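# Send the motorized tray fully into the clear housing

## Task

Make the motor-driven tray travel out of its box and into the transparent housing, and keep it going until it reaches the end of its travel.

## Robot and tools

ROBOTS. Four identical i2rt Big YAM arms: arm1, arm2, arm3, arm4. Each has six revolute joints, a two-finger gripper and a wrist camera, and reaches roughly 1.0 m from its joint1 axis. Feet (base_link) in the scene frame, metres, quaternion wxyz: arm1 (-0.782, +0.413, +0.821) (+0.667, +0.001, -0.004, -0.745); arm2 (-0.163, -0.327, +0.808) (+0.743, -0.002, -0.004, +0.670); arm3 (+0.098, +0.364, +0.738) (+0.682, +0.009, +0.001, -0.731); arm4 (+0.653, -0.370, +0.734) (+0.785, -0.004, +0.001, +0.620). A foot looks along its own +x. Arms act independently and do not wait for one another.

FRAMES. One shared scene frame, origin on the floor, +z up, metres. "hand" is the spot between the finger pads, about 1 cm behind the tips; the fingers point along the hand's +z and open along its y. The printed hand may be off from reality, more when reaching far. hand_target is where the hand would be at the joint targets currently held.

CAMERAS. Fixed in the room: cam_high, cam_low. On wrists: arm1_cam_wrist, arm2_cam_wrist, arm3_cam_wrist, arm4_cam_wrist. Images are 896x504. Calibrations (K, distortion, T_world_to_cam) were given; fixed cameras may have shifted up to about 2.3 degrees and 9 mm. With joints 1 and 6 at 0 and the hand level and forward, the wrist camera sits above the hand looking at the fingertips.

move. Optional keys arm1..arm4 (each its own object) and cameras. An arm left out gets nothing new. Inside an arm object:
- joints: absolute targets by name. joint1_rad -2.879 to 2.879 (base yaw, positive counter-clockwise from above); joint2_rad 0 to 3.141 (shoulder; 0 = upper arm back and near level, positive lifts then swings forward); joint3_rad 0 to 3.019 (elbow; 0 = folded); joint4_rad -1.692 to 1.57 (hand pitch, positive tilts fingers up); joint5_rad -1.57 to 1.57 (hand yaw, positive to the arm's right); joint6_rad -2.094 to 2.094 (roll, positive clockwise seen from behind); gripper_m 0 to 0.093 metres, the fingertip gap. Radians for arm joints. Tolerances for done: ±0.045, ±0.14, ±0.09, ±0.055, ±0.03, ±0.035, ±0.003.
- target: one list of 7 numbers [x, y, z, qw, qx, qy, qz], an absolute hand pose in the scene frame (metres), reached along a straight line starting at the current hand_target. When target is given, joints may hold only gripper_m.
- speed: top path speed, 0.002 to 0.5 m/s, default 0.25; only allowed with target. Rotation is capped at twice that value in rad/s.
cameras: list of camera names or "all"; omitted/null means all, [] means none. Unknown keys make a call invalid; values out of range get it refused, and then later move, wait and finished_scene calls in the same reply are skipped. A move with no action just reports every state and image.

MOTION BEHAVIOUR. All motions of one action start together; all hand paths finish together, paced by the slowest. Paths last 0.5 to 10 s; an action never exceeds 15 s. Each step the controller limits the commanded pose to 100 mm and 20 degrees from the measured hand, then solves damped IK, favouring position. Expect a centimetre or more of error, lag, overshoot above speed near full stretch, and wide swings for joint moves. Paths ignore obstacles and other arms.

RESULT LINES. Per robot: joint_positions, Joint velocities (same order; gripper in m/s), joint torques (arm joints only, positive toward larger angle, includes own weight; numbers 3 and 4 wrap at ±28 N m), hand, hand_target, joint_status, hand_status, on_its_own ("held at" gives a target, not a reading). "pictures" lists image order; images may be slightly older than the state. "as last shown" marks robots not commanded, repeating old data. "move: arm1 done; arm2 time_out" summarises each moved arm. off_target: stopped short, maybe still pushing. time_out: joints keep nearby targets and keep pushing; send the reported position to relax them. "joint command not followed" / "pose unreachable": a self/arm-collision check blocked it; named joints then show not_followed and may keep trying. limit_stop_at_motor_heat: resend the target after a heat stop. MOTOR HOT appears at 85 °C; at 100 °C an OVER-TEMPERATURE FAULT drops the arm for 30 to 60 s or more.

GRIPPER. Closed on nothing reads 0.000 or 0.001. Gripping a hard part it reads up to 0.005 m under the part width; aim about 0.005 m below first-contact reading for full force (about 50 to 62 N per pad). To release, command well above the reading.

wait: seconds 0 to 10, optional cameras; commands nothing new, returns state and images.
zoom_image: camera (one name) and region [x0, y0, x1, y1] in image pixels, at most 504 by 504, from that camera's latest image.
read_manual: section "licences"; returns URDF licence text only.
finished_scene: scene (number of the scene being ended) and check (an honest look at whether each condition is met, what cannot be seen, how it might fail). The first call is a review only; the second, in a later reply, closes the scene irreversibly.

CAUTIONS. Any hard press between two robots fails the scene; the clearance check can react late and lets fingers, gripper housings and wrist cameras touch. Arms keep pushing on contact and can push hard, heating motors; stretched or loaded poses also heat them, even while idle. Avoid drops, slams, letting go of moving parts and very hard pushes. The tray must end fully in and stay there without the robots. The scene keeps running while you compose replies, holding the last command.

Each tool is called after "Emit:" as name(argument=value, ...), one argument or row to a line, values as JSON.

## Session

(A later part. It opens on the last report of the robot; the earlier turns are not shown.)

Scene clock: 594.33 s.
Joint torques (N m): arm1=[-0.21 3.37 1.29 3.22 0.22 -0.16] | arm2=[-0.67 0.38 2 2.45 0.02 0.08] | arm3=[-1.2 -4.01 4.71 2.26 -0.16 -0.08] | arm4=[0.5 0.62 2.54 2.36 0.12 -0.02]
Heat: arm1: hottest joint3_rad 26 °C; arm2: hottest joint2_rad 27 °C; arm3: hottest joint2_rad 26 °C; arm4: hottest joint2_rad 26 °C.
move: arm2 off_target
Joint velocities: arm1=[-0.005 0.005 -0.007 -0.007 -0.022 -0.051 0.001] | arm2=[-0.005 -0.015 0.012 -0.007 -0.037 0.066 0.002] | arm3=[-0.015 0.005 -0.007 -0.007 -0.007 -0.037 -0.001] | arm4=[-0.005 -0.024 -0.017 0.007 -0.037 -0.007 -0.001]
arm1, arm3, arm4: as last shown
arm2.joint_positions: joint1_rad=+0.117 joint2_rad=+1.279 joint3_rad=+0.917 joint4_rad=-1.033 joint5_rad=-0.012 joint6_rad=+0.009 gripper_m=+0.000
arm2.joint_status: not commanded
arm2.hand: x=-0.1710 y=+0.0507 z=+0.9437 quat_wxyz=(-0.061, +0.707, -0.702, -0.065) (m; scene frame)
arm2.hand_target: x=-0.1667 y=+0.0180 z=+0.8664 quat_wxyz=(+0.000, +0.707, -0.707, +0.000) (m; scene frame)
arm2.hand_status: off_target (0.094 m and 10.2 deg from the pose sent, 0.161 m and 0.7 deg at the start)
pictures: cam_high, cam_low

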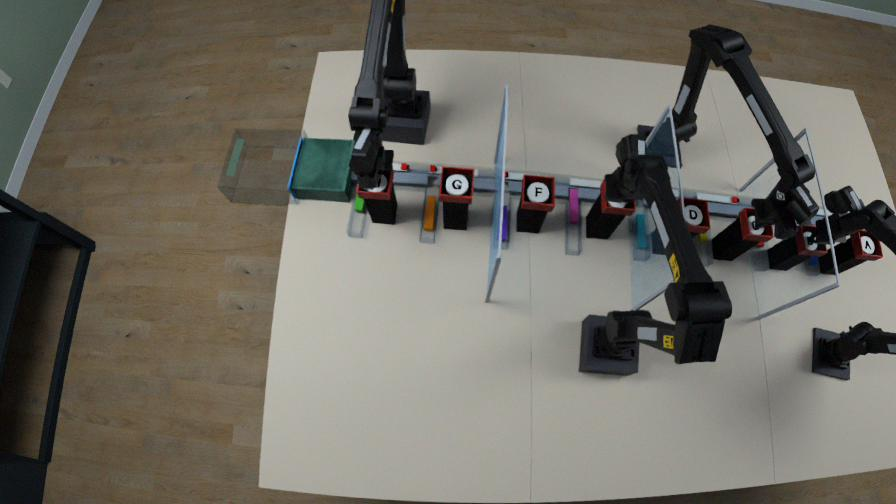

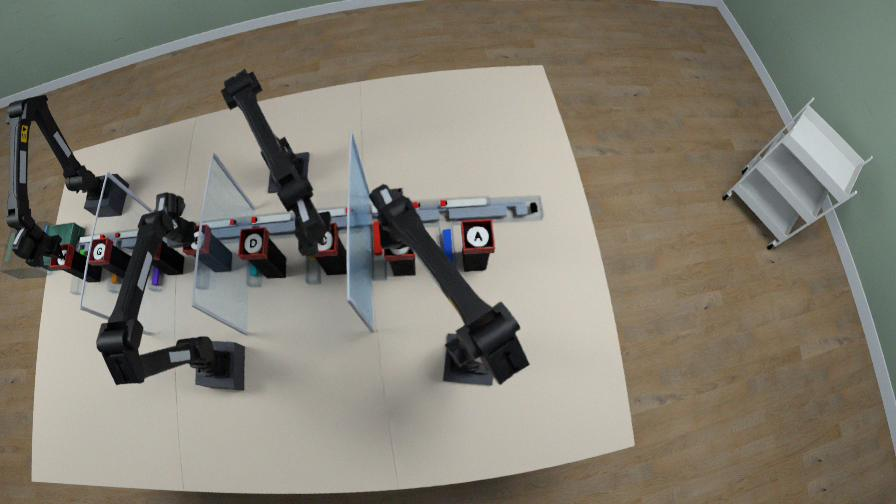

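Emit:
wait(
  seconds=9,
  cameras=["cam_high", "cam_low"],
)

Emit:
zoom_image(
  camera="cam_high",
  region=[350, 150, 590, 250],
)

Emit:
zoom_image(
  camera="cam_low",
  region=[270, 180, 490, 280],
)

Emit:
wait(
  seconds=5,
  cameras=["cam_high", "cam_low"],
)

Emit:
zoom_image(
  camera="cam_high",
  region=[350, 150, 590, 250],
)

Emit:
zoom_image(
  camera="cam_low",
  region=[270, 180, 490, 280],
)

Scene clock: 603.53 s.
Joint torques (N m): arm1=[-0.26 3.49 1.24 3.19 0.23 -0.16] | arm2=[-1.03 0.21 2 2.61 0.02 0.08] | arm3=[-1.2 -3.96 4.7 2.25 -0.17 -0.08] | arm4=[0.5 0.62 2.55 2.35 0.12 -0.02]
Heat: arm1: hottest joint3_rad 26 °C; arm2: hottest joint2_rad 27 °C; arm3: hottest joint2_rad 26 °C; arm4: hottest joint2_rad 26 °C.
Joint velocities: arm1=[-0.005 0.005 -0.007 -0.002 0.022 -0.051 0.001] | arm2=[-0.005 -0.024 0.002 0.002 -0.037 -0.022 -0.001] | arm3=[0.005 -0.015 -0.007 -0.012 0.037 -0.022 -0.001] | arm4=[-0.005 -0.015 -0.007 -0.002 -0.081 -0.022 0]
arm1.joint_positions: joint1_rad=-0.008 joint2_rad=+1.188 joint3_rad=+0.761 joint4_rad=-0.973 joint5_rad=+0.001 joint6_rad=-0.120 gripper_m=+0.000
arm1.joint_status: not commanded
arm1.hand: x=-0.8226 y=+0.0829 z=+0.9288 quat_wxyz=(-0.056, -0.704, -0.705, +0.066) (m; scene frame)
arm1.hand_target: x=-0.8211 y=+0.1206 z=+0.8606 quat_wxyz=(-0.001, -0.707, -0.707, -0.001) (m; scene frame)
arm1.hand_status: not commanded
arm2.joint_positions: joint1_rad=+0.117 joint2_rad=+1.279 joint3_rad=+0.917 joint4_rad=-1.033 joint5_rad=-0.012 joint6_rad=+0.009 gripper_m=+0.000
arm2.joint_status: not commanded
arm2.hand: x=-0.1710 y=+0.0507 z=+0.9437 quat_wxyz=(-0.061, +0.707, -0.702, -0.065) (m; scene frame)
arm2.hand_target: x=-0.1667 y=+0.0180 z=+0.8664 quat_wxyz=(+0.000, +0.707, -0.707, +0.000) (m; scene frame)
arm2.hand_status: off_target (0.094 m and 10.2 deg from the pose sent, 0.161 m and 0.7 deg at the start)
arm3.joint_positions: joint1_rad=+0.514 joint2_rad=+1.337 joint3_rad=+1.140 joint4_rad=-1.211 joint5_rad=+0.020 joint6_rad=+0.439 gripper_m=+0.000
arm3.joint_status: not commanded
arm3.hand: x=+0.2708 y=-0.0146 z=+0.9324 quat_wxyz=(-0.072, -0.704, -0.706, +0.028) (m; scene frame)
arm3.hand_target: x=+0.2662 y=-0.0004 z=+0.8602 quat_wxyz=(+0.000, -0.707, -0.707, +0.000) (m; scene frame)
arm3.hand_status: not commanded
arm4.joint_positions: joint1_rad=+0.689 joint2_rad=+1.252 joint3_rad=+1.020 joint4_rad=-1.212 joint5_rad=-0.004 joint6_rad=+0.451 gripper_m=+0.000
arm4.joint_status: not commanded
arm4.hand: x=+0.4895 y=-0.0363 z=+0.9101 quat_wxyz=(-0.017, +0.707, -0.704, -0.057) (m; scene frame)
arm4.hand_target: x=+0.4968 y=-0.0493 z=+0.8475 quat_wxyz=(+0.000, +0.707, -0.707, +0.000) (m; scene frame)
arm4.hand_status: not commanded
wait: 9.00 s; at rest by 0.07 s
pictures: cam_high, cam_low

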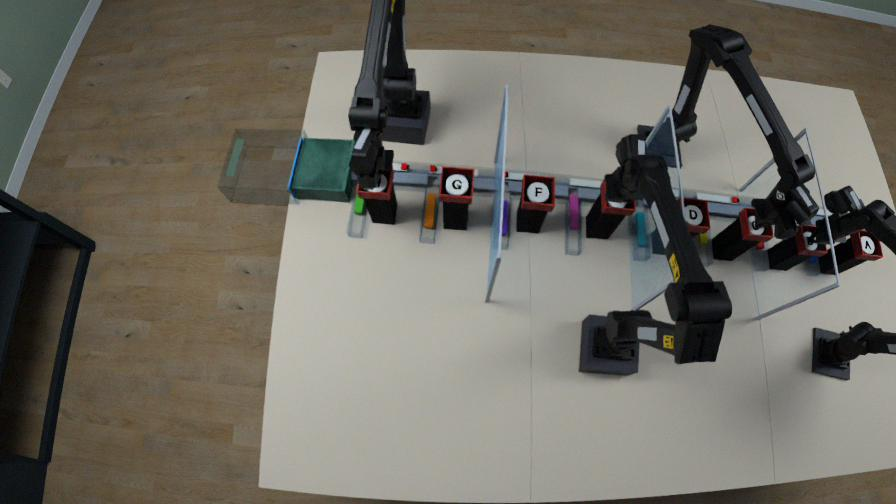

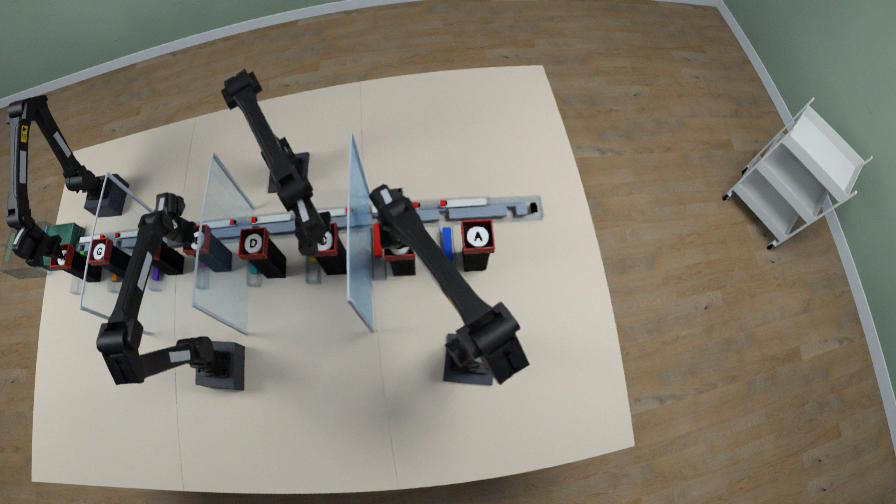

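Scaled by 2.100 from the camera's 896x504 image, which has a finer 1280x720 frame.

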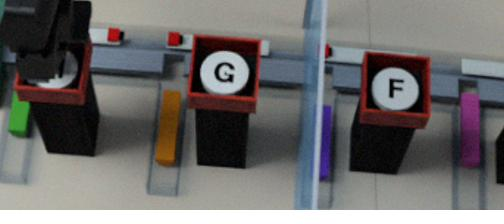

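Scaled by 2.291 from the camera's 896x504 image, which has a finer 1280x720 frame.

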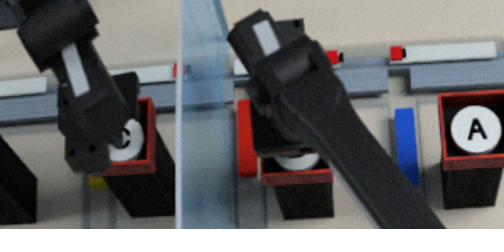

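Scene clock: 608.53 s.
Joint torques (N m): arm1=[-0.32 3.37 1.25 3.21 0.23 -0.16] | arm2=[-0.91 0.15 2.06 2.58 0.02 0.07] | arm3=[-1.2 -4.01 4.71 2.28 -0.16 -0.08] | arm4=[0.5 0.67 2.55 2.33 0.12 -0.02]
Heat: arm1: hottest joint3_rad 26 °C; arm2: hottest joint2_rad 27 °C; arm3: hottest joint2_rad 26 °C; arm4: hottest joint2_rad 26 °C.
Joint velocities: arm1=[0.015 -0.024 0.007 0.002 -0.051 0.037 0.001] | arm2=[0.005 -0.005 -0.012 -0.002 -0.022 0.051 0] | arm3=[0.005 -0.005 -0.002 0.002 -0.066 -0.007 0] | arm4=[-0.005 0.015 0.002 -0.007 -0.037 -0.051 -0.001]
arm1.joint_positions: joint1_rad=-0.008 joint2_rad=+1.188 joint3_rad=+0.761 joint4_rad=-0.973 joint5_rad=+0.001 joint6_rad=-0.120 gripper_m=+0.000
arm1.joint_status: not commanded
arm1.hand: x=-0.8226 y=+0.0829 z=+0.9288 quat_wxyz=(-0.056, -0.704, -0.705, +0.066) (m; scene frame)
arm1.hand_target: x=-0.8211 y=+0.1206 z=+0.8606 quat_wxyz=(-0.001, -0.707, -0.707, -0.001) (m; scene frame)
arm1.hand_status: not commanded
arm2.joint_positions: joint1_rad=+0.117 joint2_rad=+1.279 joint3_rad=+0.917 joint4_rad=-1.033 joint5_rad=-0.012 joint6_rad=+0.009 gripper_m=+0.000
arm2.joint_status: not commanded
arm2.hand: x=-0.1710 y=+0.0507 z=+0.9437 quat_wxyz=(-0.061, +0.707, -0.702, -0.065) (m; scene frame)
arm2.hand_target: x=-0.1667 y=+0.0180 z=+0.8664 quat_wxyz=(+0.000, +0.707, -0.707, +0.000) (m; scene frame)
arm2.hand_status: off_target (0.094 m and 10.2 deg from the pose sent, 0.161 m and 0.7 deg at the start)
arm3.joint_positions: joint1_rad=+0.514 joint2_rad=+1.337 joint3_rad=+1.140 joint4_rad=-1.211 joint5_rad=+0.020 joint6_rad=+0.439 gripper_m=+0.000
arm3.joint_status: not commanded
arm3.hand: x=+0.2708 y=-0.0146 z=+0.9324 quat_wxyz=(-0.072, -0.704, -0.706, +0.028) (m; scene frame)
arm3.hand_target: x=+0.2662 y=-0.0004 z=+0.8602 quat_wxyz=(+0.000, -0.707, -0.707, +0.000) (m; scene frame)
arm3.hand_status: not commanded
arm4.joint_positions: joint1_rad=+0.689 joint2_rad=+1.252 joint3_rad=+1.020 joint4_rad=-1.212 joint5_rad=-0.004 joint6_rad=+0.451 gripper_m=+0.000
arm4.joint_status: not commanded
arm4.hand: x=+0.4895 y=-0.0363 z=+0.9101 quat_wxyz=(-0.017, +0.707, -0.704, -0.057) (m; scene frame)
arm4.hand_target: x=+0.4968 y=-0.0493 z=+0.8475 quat_wxyz=(+0.000, +0.707, -0.707, +0.000) (m; scene frame)
arm4.hand_status: not commanded
wait: 5.00 s; at rest by 0.27 s
pictures: cam_high, cam_low

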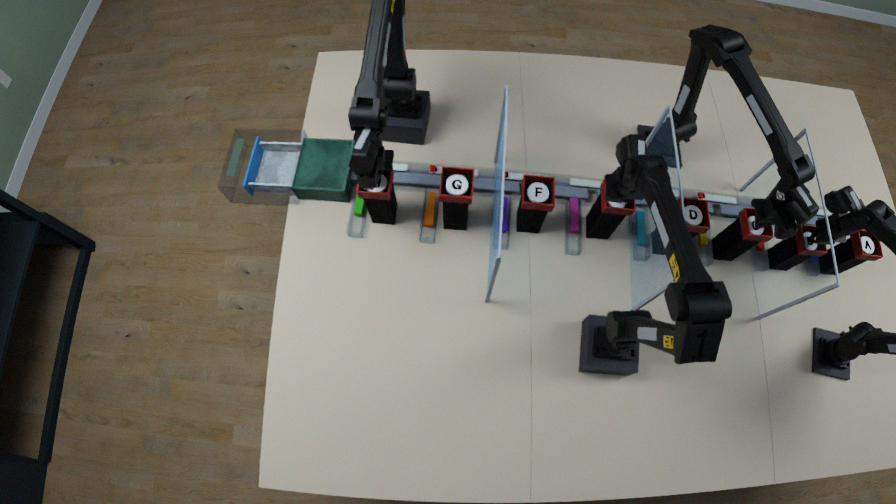

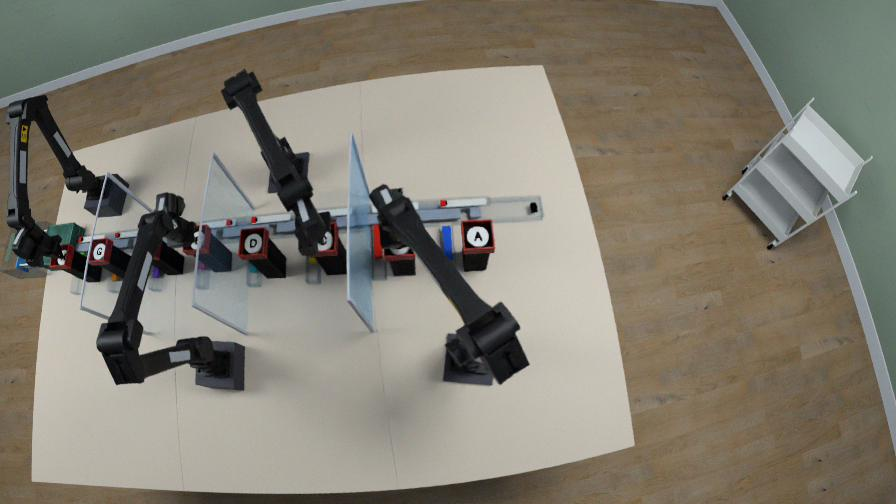

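Scaled by 2.100 from the camera's 896x504 image, which has a finer 1280x720 frame.

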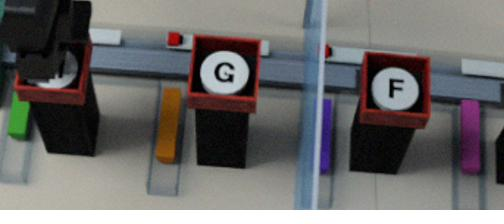

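Scaled by 2.291 from the camera's 896x504 image, which has a finer 1280x720 frame.

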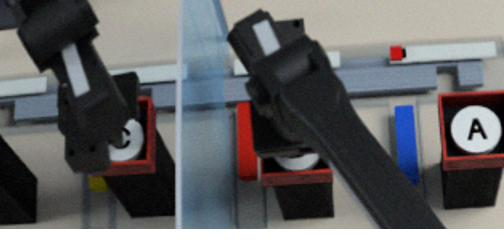

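Emit:
wait(
  seconds=5,
  cameras=["cam_high", "cam_low"],
)

Emit:
zoom_image(
  camera="cam_high",
  region=[200, 100, 440, 260],
)

Emit:
zoom_image(
  camera="cam_low",
  region=[270, 180, 490, 280],
)

Scene clock: 613.67 s.
Joint torques (N m): arm1=[-0.21 3.6 1.31 3.23 0.23 -0.15] | arm2=[-1.26 0.09 2.03 2.5 0.03 0.07] | arm3=[-1.32 -3.96 4.7 2.28 -0.15 -0.08] | arm4=[0.5 0.62 2.54 2.35 0.12 -0.02]
Heat: arm1: hottest joint3_rad 26 °C; arm2: hottest joint2_rad 27 °C; arm3: hottest joint2_rad 26 °C; arm4: hottest joint2_rad 26 °C.
Joint velocities: arm1=[-0.015 -0.015 0.007 0.012 -0.037 -0.022 -0.001] | arm2=[0.005 -0.005 0.012 -0.002 -0.051 0.022 -0.001] | arm3=[-0.005 -0.005 -0.002 -0.002 0.051 0.037 0] | arm4=[-0.005 -0.024 -0.017 0.002 -0.007 0.022 -0.001]
arm1.joint_positions: joint1_rad=-0.008 joint2_rad=+1.188 joint3_rad=+0.761 joint4_rad=-0.973 joint5_rad=+0.001 joint6_rad=-0.120 gripper_m=+0.000
arm1.joint_status: not commanded
arm1.hand: x=-0.8226 y=+0.0829 z=+0.9288 quat_wxyz=(-0.056, -0.704, -0.705, +0.066) (m; scene frame)
arm1.hand_target: x=-0.8211 y=+0.1206 z=+0.8606 quat_wxyz=(-0.001, -0.707, -0.707, -0.001) (m; scene frame)
arm1.hand_status: not commanded
arm2.joint_positions: joint1_rad=+0.117 joint2_rad=+1.279 joint3_rad=+0.917 joint4_rad=-1.033 joint5_rad=-0.012 joint6_rad=+0.009 gripper_m=+0.000
arm2.joint_status: not commanded
arm2.hand: x=-0.1710 y=+0.0507 z=+0.9437 quat_wxyz=(-0.061, +0.707, -0.702, -0.065) (m; scene frame)
arm2.hand_target: x=-0.1667 y=+0.0180 z=+0.8664 quat_wxyz=(+0.000, +0.707, -0.707, +0.000) (m; scene frame)
arm2.hand_status: off_target (0.094 m and 10.2 deg from the pose sent, 0.161 m and 0.7 deg at the start)
arm3.joint_positions: joint1_rad=+0.514 joint2_rad=+1.337 joint3_rad=+1.140 joint4_rad=-1.211 joint5_rad=+0.020 joint6_rad=+0.439 gripper_m=+0.000
arm3.joint_status: not commanded
arm3.hand: x=+0.2708 y=-0.0146 z=+0.9324 quat_wxyz=(-0.072, -0.704, -0.706, +0.028) (m; scene frame)
arm3.hand_target: x=+0.2662 y=-0.0004 z=+0.8602 quat_wxyz=(+0.000, -0.707, -0.707, +0.000) (m; scene frame)
arm3.hand_status: not commanded
arm4.joint_positions: joint1_rad=+0.689 joint2_rad=+1.252 joint3_rad=+1.020 joint4_rad=-1.212 joint5_rad=-0.004 joint6_rad=+0.451 gripper_m=+0.000
arm4.joint_status: not commanded
arm4.hand: x=+0.4895 y=-0.0363 z=+0.9101 quat_wxyz=(-0.017, +0.707, -0.704, -0.057) (m; scene frame)
arm4.hand_target: x=+0.4968 y=-0.0493 z=+0.8475 quat_wxyz=(+0.000, +0.707, -0.707, +0.000) (m; scene frame)
arm4.hand_status: not commanded
wait: 5.00 s; at rest by 0.13 s
pictures: cam_high, cam_low

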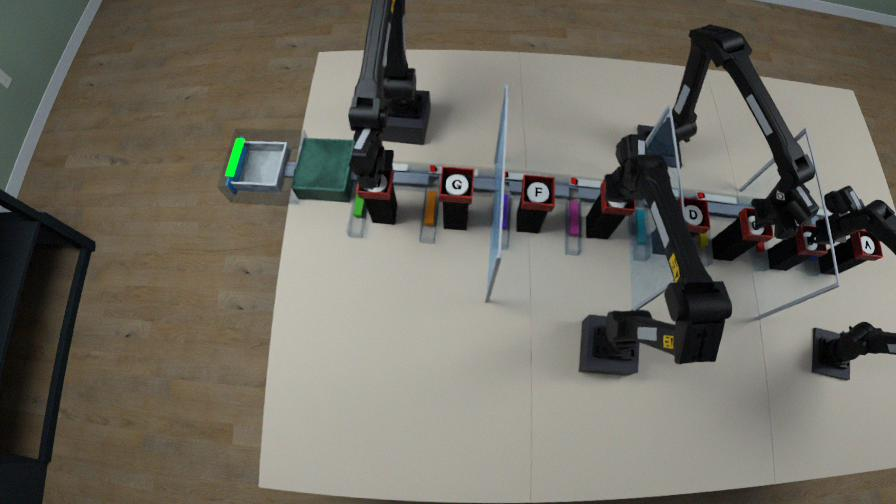

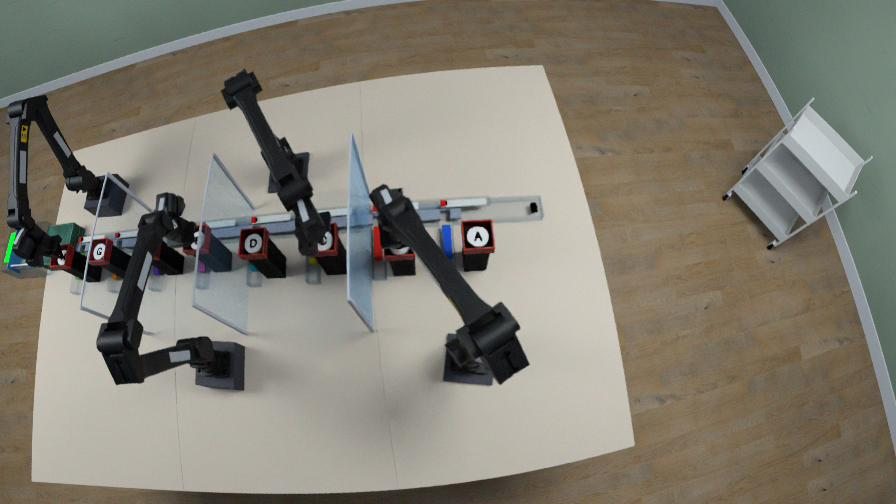

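Scaled by 2.100 from the camera's 896x504 image, which has a finer 1280x720 frame.

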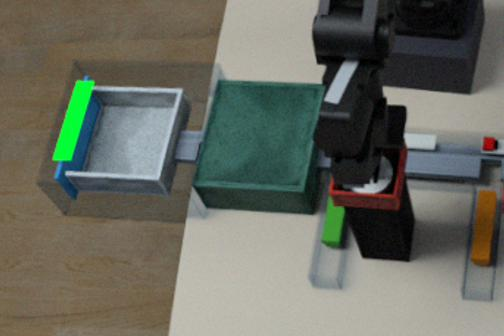

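Scaled by 2.291 from the camera's 896x504 image, which has a finer 1280x720 frame.

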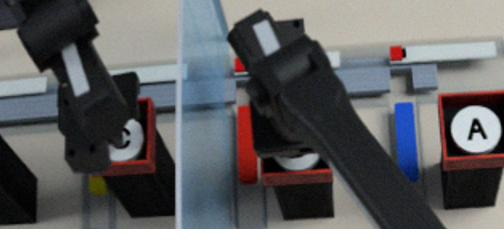

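Emit:
move(
  arm1={"target": [-0.824, 0.105, 1.02, 0, 0.7071, 0.7071, 0], "speed": 0.3},
  arm2={"target": [-0.166, 0.036, 1.02, 0, 0.7071, -0.7071, 0], "speed": 0.3},
  arm3={"target": [0.272, -0.012, 1.02, 0, 0.7071, 0.7071, 0], "speed": 0.3},
  arm4={"target": [0.493, -0.041, 1.02, 0, 0.7071, -0.7071, 0], "speed": 0.3},
  cameras=[],
)

Emit:
wait(
  seconds=10,
  cameras=["cam_high"],
)

Emit:
wait(
  seconds=10,
  cameras=["cam_high", "cam_low"],
)

Emit:
zoom_image(
  camera="cam_high",
  region=[200, 100, 440, 260],
)

Scene clock: 615.37 s.
Joint torques (N m): arm1=[-0.26 -5.77 11.67 0.46 0.23 -0.11] | arm2=[-1.44 -9.88 13.85 -0.38 0.04 0.01] | arm3=[-0.67 -11.87 14.97 0.05 -0.14 -0.04] | arm4=[0.5 -7.06 16.02 -0.51 0.08 -0.03]
Heat: arm1: hottest joint3_rad 26 °C; arm2: hottest joint2_rad 27 °C; arm3: hottest joint2_rad 26 °C; arm4: hottest joint2_rad 26 °C.
move: arm1 off_target; arm2 off_target; arm3 off_target; arm4 off_target
Joint velocities: arm1=[-0.034 -0.005 -0.002 0.007 0.037 0.007 0.001] | arm2=[0.005 -0.015 -0.007 0.007 -0.095 -0.037 0] | arm3=[-0.015 -0.005 -0.012 0.002 -0.037 -0.007 -0.001] | arm4=[-0.015 -0.015 -0.002 0.007 -0.066 0.007 0]
arm1.joint_positions: joint1_rad=-0.009 joint2_rad=+1.172 joint3_rad=+0.952 joint4_rad=-1.405 joint5_rad=+0.001 joint6_rad=-0.120 gripper_m=+0.000
arm1.joint_status: not commanded
arm1.hand: x=-0.8189 y=+0.1192 z=+0.9988 quat_wxyz=(+0.014, -0.706, -0.707, -0.022) (m; scene frame)
arm1.hand_target: x=-0.8238 y=+0.1043 z=+1.0204 quat_wxyz=(-0.001, -0.708, -0.706, +0.000) (m; scene frame)
arm1.hand_status: off_target (0.026 m and 3.0 deg from the pose sent, 0.094 m and 10.0 deg at the start)
arm2.joint_positions: joint1_rad=+0.117 joint2_rad=+1.286 joint3_rad=+1.110 joint4_rad=-1.414 joint5_rad=-0.012 joint6_rad=+0.009 gripper_m=+0.000
arm2.joint_status: not commanded
arm2.hand: x=-0.1713 y=+0.0243 z=+1.0084 quat_wxyz=(+0.007, +0.709, -0.705, +0.005) (m; scene frame)
arm2.hand_target: x=-0.1662 y=+0.0359 z=+1.0202 quat_wxyz=(+0.000, +0.707, -0.707, +0.000) (m; scene frame)
arm2.hand_status: off_target (0.017 m and 1.0 deg from the pose sent, 0.078 m and 10.2 deg at the start)
arm3.joint_positions: joint1_rad=+0.514 joint2_rad=+1.385 joint3_rad=+1.411 joint4_rad=-1.595 joint5_rad=+0.019 joint6_rad=+0.442 gripper_m=+0.000
arm3.joint_status: not commanded
arm3.hand: x=+0.2642 y=-0.0033 z=+1.0144 quat_wxyz=(+0.003, -0.706, -0.708, +0.001) (m; scene frame)
arm3.hand_target: x=+0.2725 y=-0.0131 z=+1.0205 quat_wxyz=(+0.000, -0.707, -0.707, +0.000) (m; scene frame)
arm3.hand_status: off_target (0.013 m and 0.4 deg from the pose sent, 0.088 m and 8.9 deg at the start)
arm4.joint_positions: joint1_rad=+0.689 joint2_rad=+1.270 joint3_rad=+1.272 joint4_rad=-1.607 joint5_rad=-0.002 joint6_rad=+0.451 gripper_m=+0.000
arm4.joint_status: not commanded
arm4.hand: x=+0.4993 y=-0.0556 z=+0.9978 quat_wxyz=(+0.009, +0.708, -0.706, +0.020) (m; scene frame)
arm4.hand_target: x=+0.4934 y=-0.0418 z=+1.0194 quat_wxyz=(+0.000, +0.708, -0.707, -0.001) (m; scene frame)
arm4.hand_status: off_target (0.027 m and 2.5 deg from the pose sent, 0.110 m and 6.8 deg at the start)
pictures: none
No camera images: "cameras" was empty.

Scene clock: 625.37 s.
Joint torques (N m): arm1=[-0.09 -5.83 11.63 0.46 0.21 -0.11] | arm2=[-1.67 -10.46 13.86 -0.44 0.03 0.01] | arm3=[-0.56 -11.93 14.97 0.03 -0.14 -0.04] | arm4=[0.5 -7.12 16.02 -0.53 0.07 -0.03]
Heat: arm1: hottest joint3_rad 28 °C; arm2: hottest joint3_rad 29 °C; arm3: hottest joint3_rad 28 °C; arm4: hottest joint3_rad 28 °C.
Joint velocities: arm1=[-0.005 -0.005 0.007 0.012 0.007 -0.037 -0.001] | arm2=[-0.024 -0.015 -0.007 -0.017 -0.037 -0.022 0] | arm3=[-0.015 -0.015 -0.007 -0.022 -0.066 0.037 0.001] | arm4=[-0.015 -0.024 -0.007 -0.012 -0.081 -0.007 0]
arm1.joint_positions: joint1_rad=-0.009 joint2_rad=+1.172 joint3_rad=+0.952 joint4_rad=-1.406 joint5_rad=+0.001 joint6_rad=-0.120 gripper_m=+0.000
arm1.joint_status: not commanded
arm1.hand: x=-0.8189 y=+0.1193 z=+0.9988 quat_wxyz=(+0.014, -0.706, -0.707, -0.023) (m; scene frame)
arm1.hand_target: x=-0.8238 y=+0.1043 z=+1.0204 quat_wxyz=(-0.001, -0.708, -0.706, +0.000) (m; scene frame)
arm1.hand_status: off_target (0.026 m and 3.0 deg from the pose sent, 0.094 m and 10.0 deg at the start)
arm2.joint_positions: joint1_rad=+0.117 joint2_rad=+1.286 joint3_rad=+1.110 joint4_rad=-1.414 joint5_rad=-0.012 joint6_rad=+0.009 gripper_m=+0.000
arm2.joint_status: not commanded
arm2.hand: x=-0.1713 y=+0.0243 z=+1.0084 quat_wxyz=(+0.007, +0.709, -0.705, +0.005) (m; scene frame)
arm2.hand_target: x=-0.1662 y=+0.0359 z=+1.0202 quat_wxyz=(+0.000, +0.707, -0.707, +0.000) (m; scene frame)
arm2.hand_status: off_target (0.017 m and 1.0 deg from the pose sent, 0.078 m and 10.2 deg at the start)
arm3.joint_positions: joint1_rad=+0.514 joint2_rad=+1.385 joint3_rad=+1.411 joint4_rad=-1.595 joint5_rad=+0.019 joint6_rad=+0.442 gripper_m=+0.000
arm3.joint_status: not commanded
arm3.hand: x=+0.2642 y=-0.0033 z=+1.0144 quat_wxyz=(+0.003, -0.706, -0.708, +0.001) (m; scene frame)
arm3.hand_target: x=+0.2725 y=-0.0131 z=+1.0205 quat_wxyz=(+0.000, -0.707, -0.707, +0.000) (m; scene frame)
arm3.hand_status: off_target (0.013 m and 0.4 deg from the pose sent, 0.088 m and 8.9 deg at the start)
arm4.joint_positions: joint1_rad=+0.689 joint2_rad=+1.270 joint3_rad=+1.272 joint4_rad=-1.607 joint5_rad=-0.002 joint6_rad=+0.451 gripper_m=+0.000
arm4.joint_status: not commanded
arm4.hand: x=+0.4994 y=-0.0556 z=+0.9978 quat_wxyz=(+0.008, +0.708, -0.706, +0.021) (m; scene frame)
arm4.hand_target: x=+0.4935 y=-0.0418 z=+1.0194 quat_wxyz=(+0.000, +0.708, -0.707, +0.000) (m; scene frame)
arm4.hand_status: off_target (0.027 m and 2.6 deg from the pose sent, 0.110 m and 6.8 deg at the start)
wait: 10.00 s; at rest by 0.27 s
pictures: cam_high

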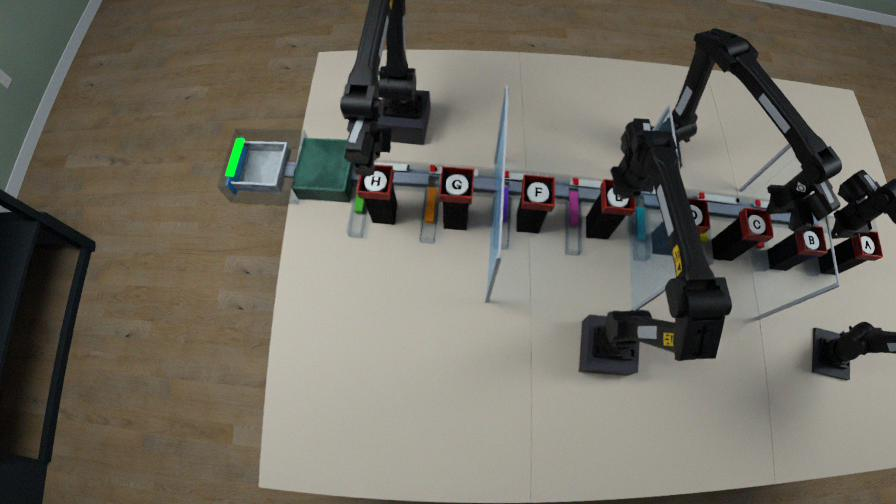

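Scene clock: 635.37 s.
Joint torques (N m): arm1=[-0.26 -5.89 11.62 0.47 0.22 -0.11] | arm2=[-1.96 -10.23 13.83 -0.5 0.06 -0.01] | arm3=[-0.56 -11.93 14.94 0.06 -0.14 -0.04] | arm4=[0.56 -7.12 16.02 -0.53 0.07 -0.03]
Heat: arm1: hottest joint3_rad 29 °C; arm2: hottest joint3_rad 30 °C; arm3: hottest joint3_rad 30 °C; arm4: hottest joint3_rad 29 °C.
Joint velocities: arm1=[0.005 -0.005 0.002 -0.007 -0.022 0.007 0.001] | arm2=[-0.005 -0.005 0.002 -0.002 -0.022 -0.022 0] | arm3=[0.005 0.015 0.002 -0.017 0.007 0.007 -0.001] | arm4=[0.005 -0.005 0.012 -0.022 -0.007 -0.037 0]
arm1.joint_positions: joint1_rad=-0.009 joint2_rad=+1.172 joint3_rad=+0.952 joint4_rad=-1.406 joint5_rad=+0.001 joint6_rad=-0.120 gripper_m=+0.000
arm1.joint_status: not commanded
arm1.hand: x=-0.8189 y=+0.1193 z=+0.9988 quat_wxyz=(+0.014, -0.706, -0.707, -0.023) (m; scene frame)
arm1.hand_target: x=-0.8238 y=+0.1043 z=+1.0204 quat_wxyz=(-0.001, -0.708, -0.706, +0.000) (m; scene frame)
arm1.hand_status: off_target (0.026 m and 3.0 deg from the pose sent, 0.094 m and 10.0 deg at the start)
arm2.joint_positions: joint1_rad=+0.117 joint2_rad=+1.286 joint3_rad=+1.110 joint4_rad=-1.414 joint5_rad=-0.012 joint6_rad=+0.009 gripper_m=+0.000
arm2.joint_status: not commanded
arm2.hand: x=-0.1713 y=+0.0243 z=+1.0084 quat_wxyz=(+0.007, +0.709, -0.705, +0.005) (m; scene frame)
arm2.hand_target: x=-0.1662 y=+0.0359 z=+1.0202 quat_wxyz=(+0.000, +0.707, -0.707, +0.000) (m; scene frame)
arm2.hand_status: off_target (0.017 m and 1.0 deg from the pose sent, 0.078 m and 10.2 deg at the start)
arm3.joint_positions: joint1_rad=+0.514 joint2_rad=+1.385 joint3_rad=+1.411 joint4_rad=-1.595 joint5_rad=+0.019 joint6_rad=+0.442 gripper_m=+0.000
arm3.joint_status: not commanded
arm3.hand: x=+0.2642 y=-0.0033 z=+1.0144 quat_wxyz=(+0.003, -0.706, -0.708, +0.001) (m; scene frame)
arm3.hand_target: x=+0.2725 y=-0.0131 z=+1.0205 quat_wxyz=(+0.000, -0.707, -0.707, +0.000) (m; scene frame)
arm3.hand_status: off_target (0.013 m and 0.4 deg from the pose sent, 0.088 m and 8.9 deg at the start)
arm4.joint_positions: joint1_rad=+0.689 joint2_rad=+1.270 joint3_rad=+1.272 joint4_rad=-1.607 joint5_rad=-0.002 joint6_rad=+0.451 gripper_m=+0.000
arm4.joint_status: not commanded
arm4.hand: x=+0.4994 y=-0.0556 z=+0.9978 quat_wxyz=(+0.008, +0.708, -0.706, +0.021) (m; scene frame)
arm4.hand_target: x=+0.4935 y=-0.0418 z=+1.0194 quat_wxyz=(+0.000, +0.708, -0.707, +0.000) (m; scene frame)
arm4.hand_status: off_target (0.027 m and 2.6 deg from the pose sent, 0.110 m and 6.8 deg at the start)
wait: 10.00 s; at rest by 0.27 s
pictures: cam_high, cam_low

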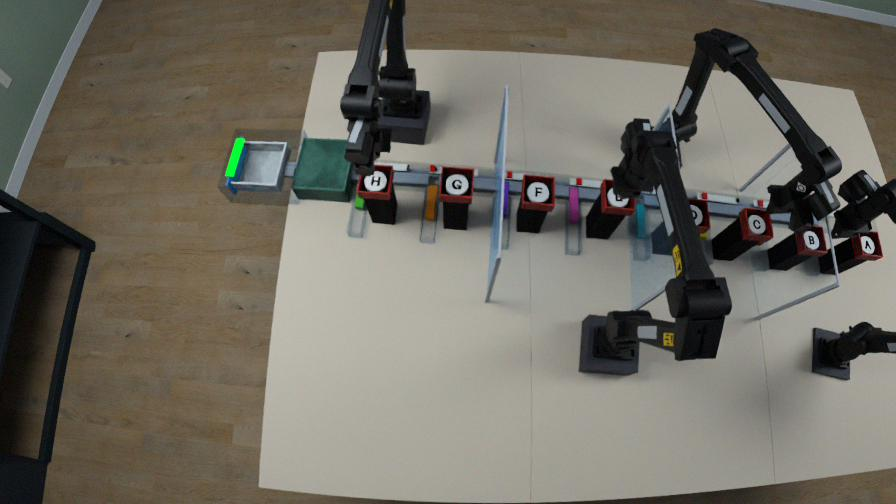

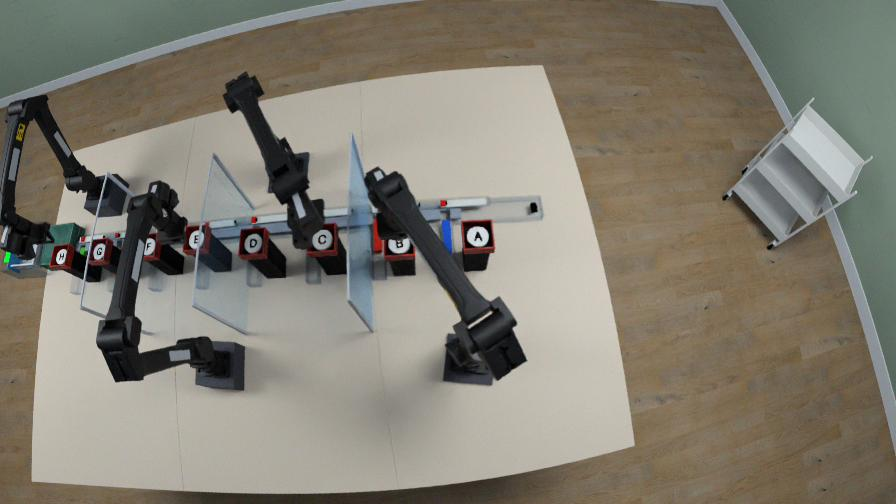

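Scaled by 2.100 from the camera's 896x504 image, which has a finer 1280x720 frame.

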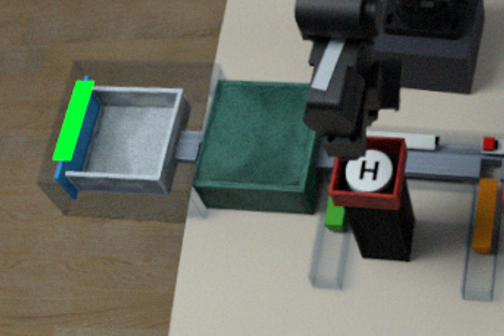

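Emit:
finished_scene(
  scene=2,
  check="The tray (blue front, grey pan) has run out of the green box into the see-through housing; the strip on the housing's end is lit bright green. The tray's front stands at the same place in the pictures at 613.7 s, 625.4 s and 635.4 s, i.e. it stopped at its end and did not move after all four arms let go of the buttons (raised since 615 s). The rail bar has shifted left by its full stroke. The pictures cannot show whether a millimetre of travel is left, but the tray front touches/sits under the lit strip like in scene 1, and it doesn't move any more. It could be missed if the tray ran back when bolts return; it has not over 20 s as bolts return against the shifted bar.",
)

This call ended nothing. Check each condition that your pictures could not show: look closer or test it, and mend what is not met. Then call finished_scene again.

Emit:
wait(
  seconds=10,
  cameras=[],
)

Emit:
wait(
  seconds=10,
  cameras=["cam_high"],
)

Emit:
zoom_image(
  camera="cam_high",
  region=[210, 120, 330, 220],
)

Emit:
zoom_image(
  camera="cam_high",
  region=[350, 150, 590, 250],
)

Scene clock: 647.13 s.
Joint torques (N m): arm1=[0.03 -5.83 11.69 0.44 0.21 -0.11] | arm2=[-1.44 -9.93 13.82 -0.47 0.07 0.01] | arm3=[-0.73 -11.99 14.98 0.08 -0.14 -0.05] | arm4=[0.56 -7.12 16.02 -0.53 0.07 -0.03]
Heat: arm1: hottest joint3_rad 30 °C; arm2: hottest joint3_rad 31 °C; arm3: hottest joint3_rad 32 °C; arm4: hottest joint3_rad 31 °C.
Joint velocities: arm1=[-0.005 -0.005 0.007 0.032 -0.007 0.037 0] | arm2=[-0.015 -0.024 -0.012 0.002 -0.007 -0.022 -0.001] | arm3=[-0.015 -0.005 -0.012 -0.012 -0.051 0.022 0.001] | arm4=[-0.005 -0.015 -0.012 -0.002 0.066 -0.022 0.001]
arm1.joint_positions: joint1_rad=-0.009 joint2_rad=+1.172 joint3_rad=+0.952 joint4_rad=-1.406 joint5_rad=+0.001 joint6_rad=-0.120 gripper_m=+0.000
arm1.joint_status: not commanded
arm1.hand: x=-0.8189 y=+0.1193 z=+0.9988 quat_wxyz=(+0.014, -0.706, -0.707, -0.023) (m; scene frame)
arm1.hand_target: x=-0.8238 y=+0.1043 z=+1.0204 quat_wxyz=(-0.001, -0.708, -0.706, +0.000) (m; scene frame)
arm1.hand_status: off_target (0.026 m and 3.0 deg from the pose sent, 0.094 m and 10.0 deg at the start)
arm2.joint_positions: joint1_rad=+0.117 joint2_rad=+1.286 joint3_rad=+1.110 joint4_rad=-1.414 joint5_rad=-0.012 joint6_rad=+0.009 gripper_m=+0.000
arm2.joint_status: not commanded
arm2.hand: x=-0.1713 y=+0.0243 z=+1.0084 quat_wxyz=(+0.007, +0.709, -0.705, +0.005) (m; scene frame)
arm2.hand_target: x=-0.1662 y=+0.0359 z=+1.0202 quat_wxyz=(+0.000, +0.707, -0.707, +0.000) (m; scene frame)
arm2.hand_status: off_target (0.017 m and 1.0 deg from the pose sent, 0.078 m and 10.2 deg at the start)
arm3.joint_positions: joint1_rad=+0.514 joint2_rad=+1.385 joint3_rad=+1.411 joint4_rad=-1.595 joint5_rad=+0.018 joint6_rad=+0.442 gripper_m=+0.000
arm3.joint_status: not commanded
arm3.hand: x=+0.2642 y=-0.0033 z=+1.0144 quat_wxyz=(+0.003, -0.706, -0.708, +0.000) (m; scene frame)
arm3.hand_target: x=+0.2726 y=-0.0131 z=+1.0205 quat_wxyz=(+0.000, -0.707, -0.707, +0.000) (m; scene frame)
arm3.hand_status: off_target (0.013 m and 0.4 deg from the pose sent, 0.088 m and 8.9 deg at the start)
arm4.joint_positions: joint1_rad=+0.689 joint2_rad=+1.270 joint3_rad=+1.272 joint4_rad=-1.607 joint5_rad=-0.002 joint6_rad=+0.451 gripper_m=+0.000
arm4.joint_status: not commanded
arm4.hand: x=+0.4994 y=-0.0556 z=+0.9978 quat_wxyz=(+0.008, +0.708, -0.706, +0.021) (m; scene frame)
arm4.hand_target: x=+0.4935 y=-0.0418 z=+1.0194 quat_wxyz=(+0.000, +0.708, -0.707, +0.000) (m; scene frame)
arm4.hand_status: off_target (0.027 m and 2.6 deg from the pose sent, 0.110 m and 6.8 deg at the start)
wait: 10.00 s; at rest from the start
pictures: none
No camera images: "cameras" was empty.

Scene clock: 657.13 s.
Joint torques (N m): arm1=[-0.15 -5.89 11.64 0.49 0.22 -0.11] | arm2=[-1.96 -10.17 13.87 -0.42 0.02 -0.01] | arm3=[-0.73 -11.99 14.94 0.06 -0.14 -0.04] | arm4=[0.56 -7.12 16.01 -0.51 0.07 -0.03]
Heat: arm1: hottest joint3_rad 31 °C; arm2: hottest joint3_rad 32 °C; arm3: hottest joint3_rad 33 °C; arm4: hottest joint3_rad 32 °C.
Joint velocities: arm1=[-0.015 -0.005 0.012 -0.007 -0.066 -0.022 0] | arm2=[-0.015 -0.005 -0.002 -0.007 -0.022 -0.037 0] | arm3=[-0.005 0.005 -0.002 -0.002 0.007 -0.081 0] | arm4=[-0.015 0.015 0.007 0.012 0.007 -0.051 -0.001]
arm1.joint_positions: joint1_rad=-0.009 joint2_rad=+1.172 joint3_rad=+0.952 joint4_rad=-1.406 joint5_rad=+0.001 joint6_rad=-0.120 gripper_m=+0.000
arm1.joint_status: not commanded
arm1.hand: x=-0.8189 y=+0.1193 z=+0.9988 quat_wxyz=(+0.014, -0.706, -0.707, -0.023) (m; scene frame)
arm1.hand_target: x=-0.8238 y=+0.1043 z=+1.0204 quat_wxyz=(-0.001, -0.708, -0.706, +0.000) (m; scene frame)
arm1.hand_status: off_target (0.026 m and 3.0 deg from the pose sent, 0.094 m and 10.0 deg at the start)
arm2.joint_positions: joint1_rad=+0.117 joint2_rad=+1.286 joint3_rad=+1.110 joint4_rad=-1.414 joint5_rad=-0.012 joint6_rad=+0.009 gripper_m=+0.000
arm2.joint_status: not commanded
arm2.hand: x=-0.1713 y=+0.0243 z=+1.0084 quat_wxyz=(+0.007, +0.709, -0.705, +0.005) (m; scene frame)
arm2.hand_target: x=-0.1662 y=+0.0359 z=+1.0202 quat_wxyz=(+0.000, +0.707, -0.707, +0.000) (m; scene frame)
arm2.hand_status: off_target (0.017 m and 1.0 deg from the pose sent, 0.078 m and 10.2 deg at the start)
arm3.joint_positions: joint1_rad=+0.514 joint2_rad=+1.385 joint3_rad=+1.411 joint4_rad=-1.595 joint5_rad=+0.018 joint6_rad=+0.442 gripper_m=+0.000
arm3.joint_status: not commanded
arm3.hand: x=+0.2642 y=-0.0033 z=+1.0144 quat_wxyz=(+0.003, -0.706, -0.708, +0.000) (m; scene frame)
arm3.hand_target: x=+0.2726 y=-0.0131 z=+1.0205 quat_wxyz=(+0.000, -0.707, -0.707, +0.000) (m; scene frame)
arm3.hand_status: off_target (0.013 m and 0.4 deg from the pose sent, 0.088 m and 8.9 deg at the start)
arm4.joint_positions: joint1_rad=+0.689 joint2_rad=+1.270 joint3_rad=+1.272 joint4_rad=-1.607 joint5_rad=-0.002 joint6_rad=+0.451 gripper_m=+0.000
arm4.joint_status: not commanded
arm4.hand: x=+0.4994 y=-0.0556 z=+0.9978 quat_wxyz=(+0.008, +0.708, -0.706, +0.021) (m; scene frame)
arm4.hand_target: x=+0.4935 y=-0.0418 z=+1.0194 quat_wxyz=(+0.000, +0.708, -0.707, +0.000) (m; scene frame)
arm4.hand_status: off_target (0.027 m and 2.6 deg from the pose sent, 0.110 m and 6.8 deg at the start)
wait: 10.00 s; at rest by 0.27 s
pictures: cam_high

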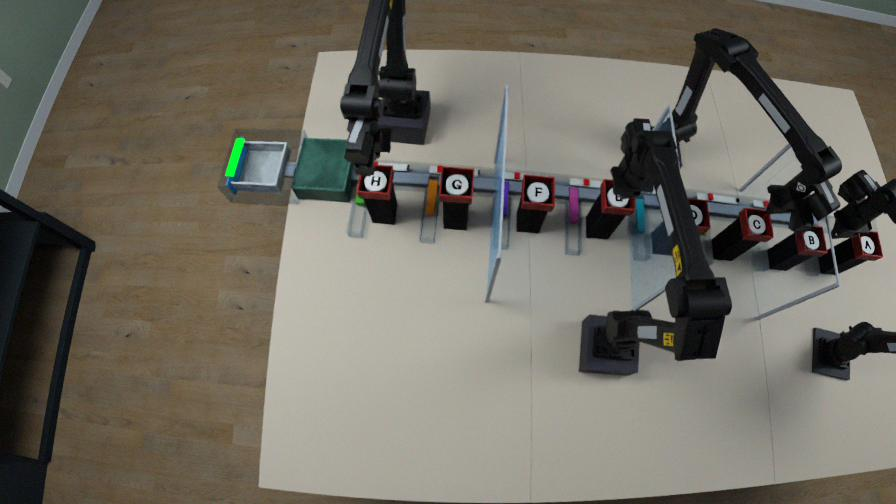

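Scaled by 4.200 from the camera's 896x504 image, which has a finer 1280x720 frame.

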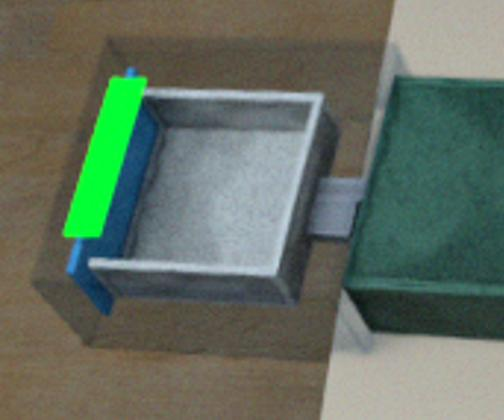

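Scaled by 2.100 from the camera's 896x504 image, which has a finer 1280x720 frame.

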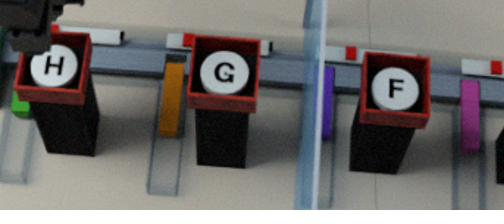

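Emit:
finished_scene(
  scene=2,
  check="Condition: powered tray run out of its box, into the see-through housing, as far as it goes, and staying without the robots. Newest picture (657 s): grey tray with blue front is fully in the housing, strip on top of the housing lit bright green; its pixel position equals that at 613.7, 625.4, 635.4 s, so it is at its stop. All arms have been off all buttons since 615 s (40+ s), bolts have returned against the shifted bar and the tray has not run back. The pictures cannot show a sub-millimetre rest of travel, but the tray has been still for 40 s under its own power and the lamp is lit as in scene 1 where the task was done.",
)

The scene is finished: the task was done.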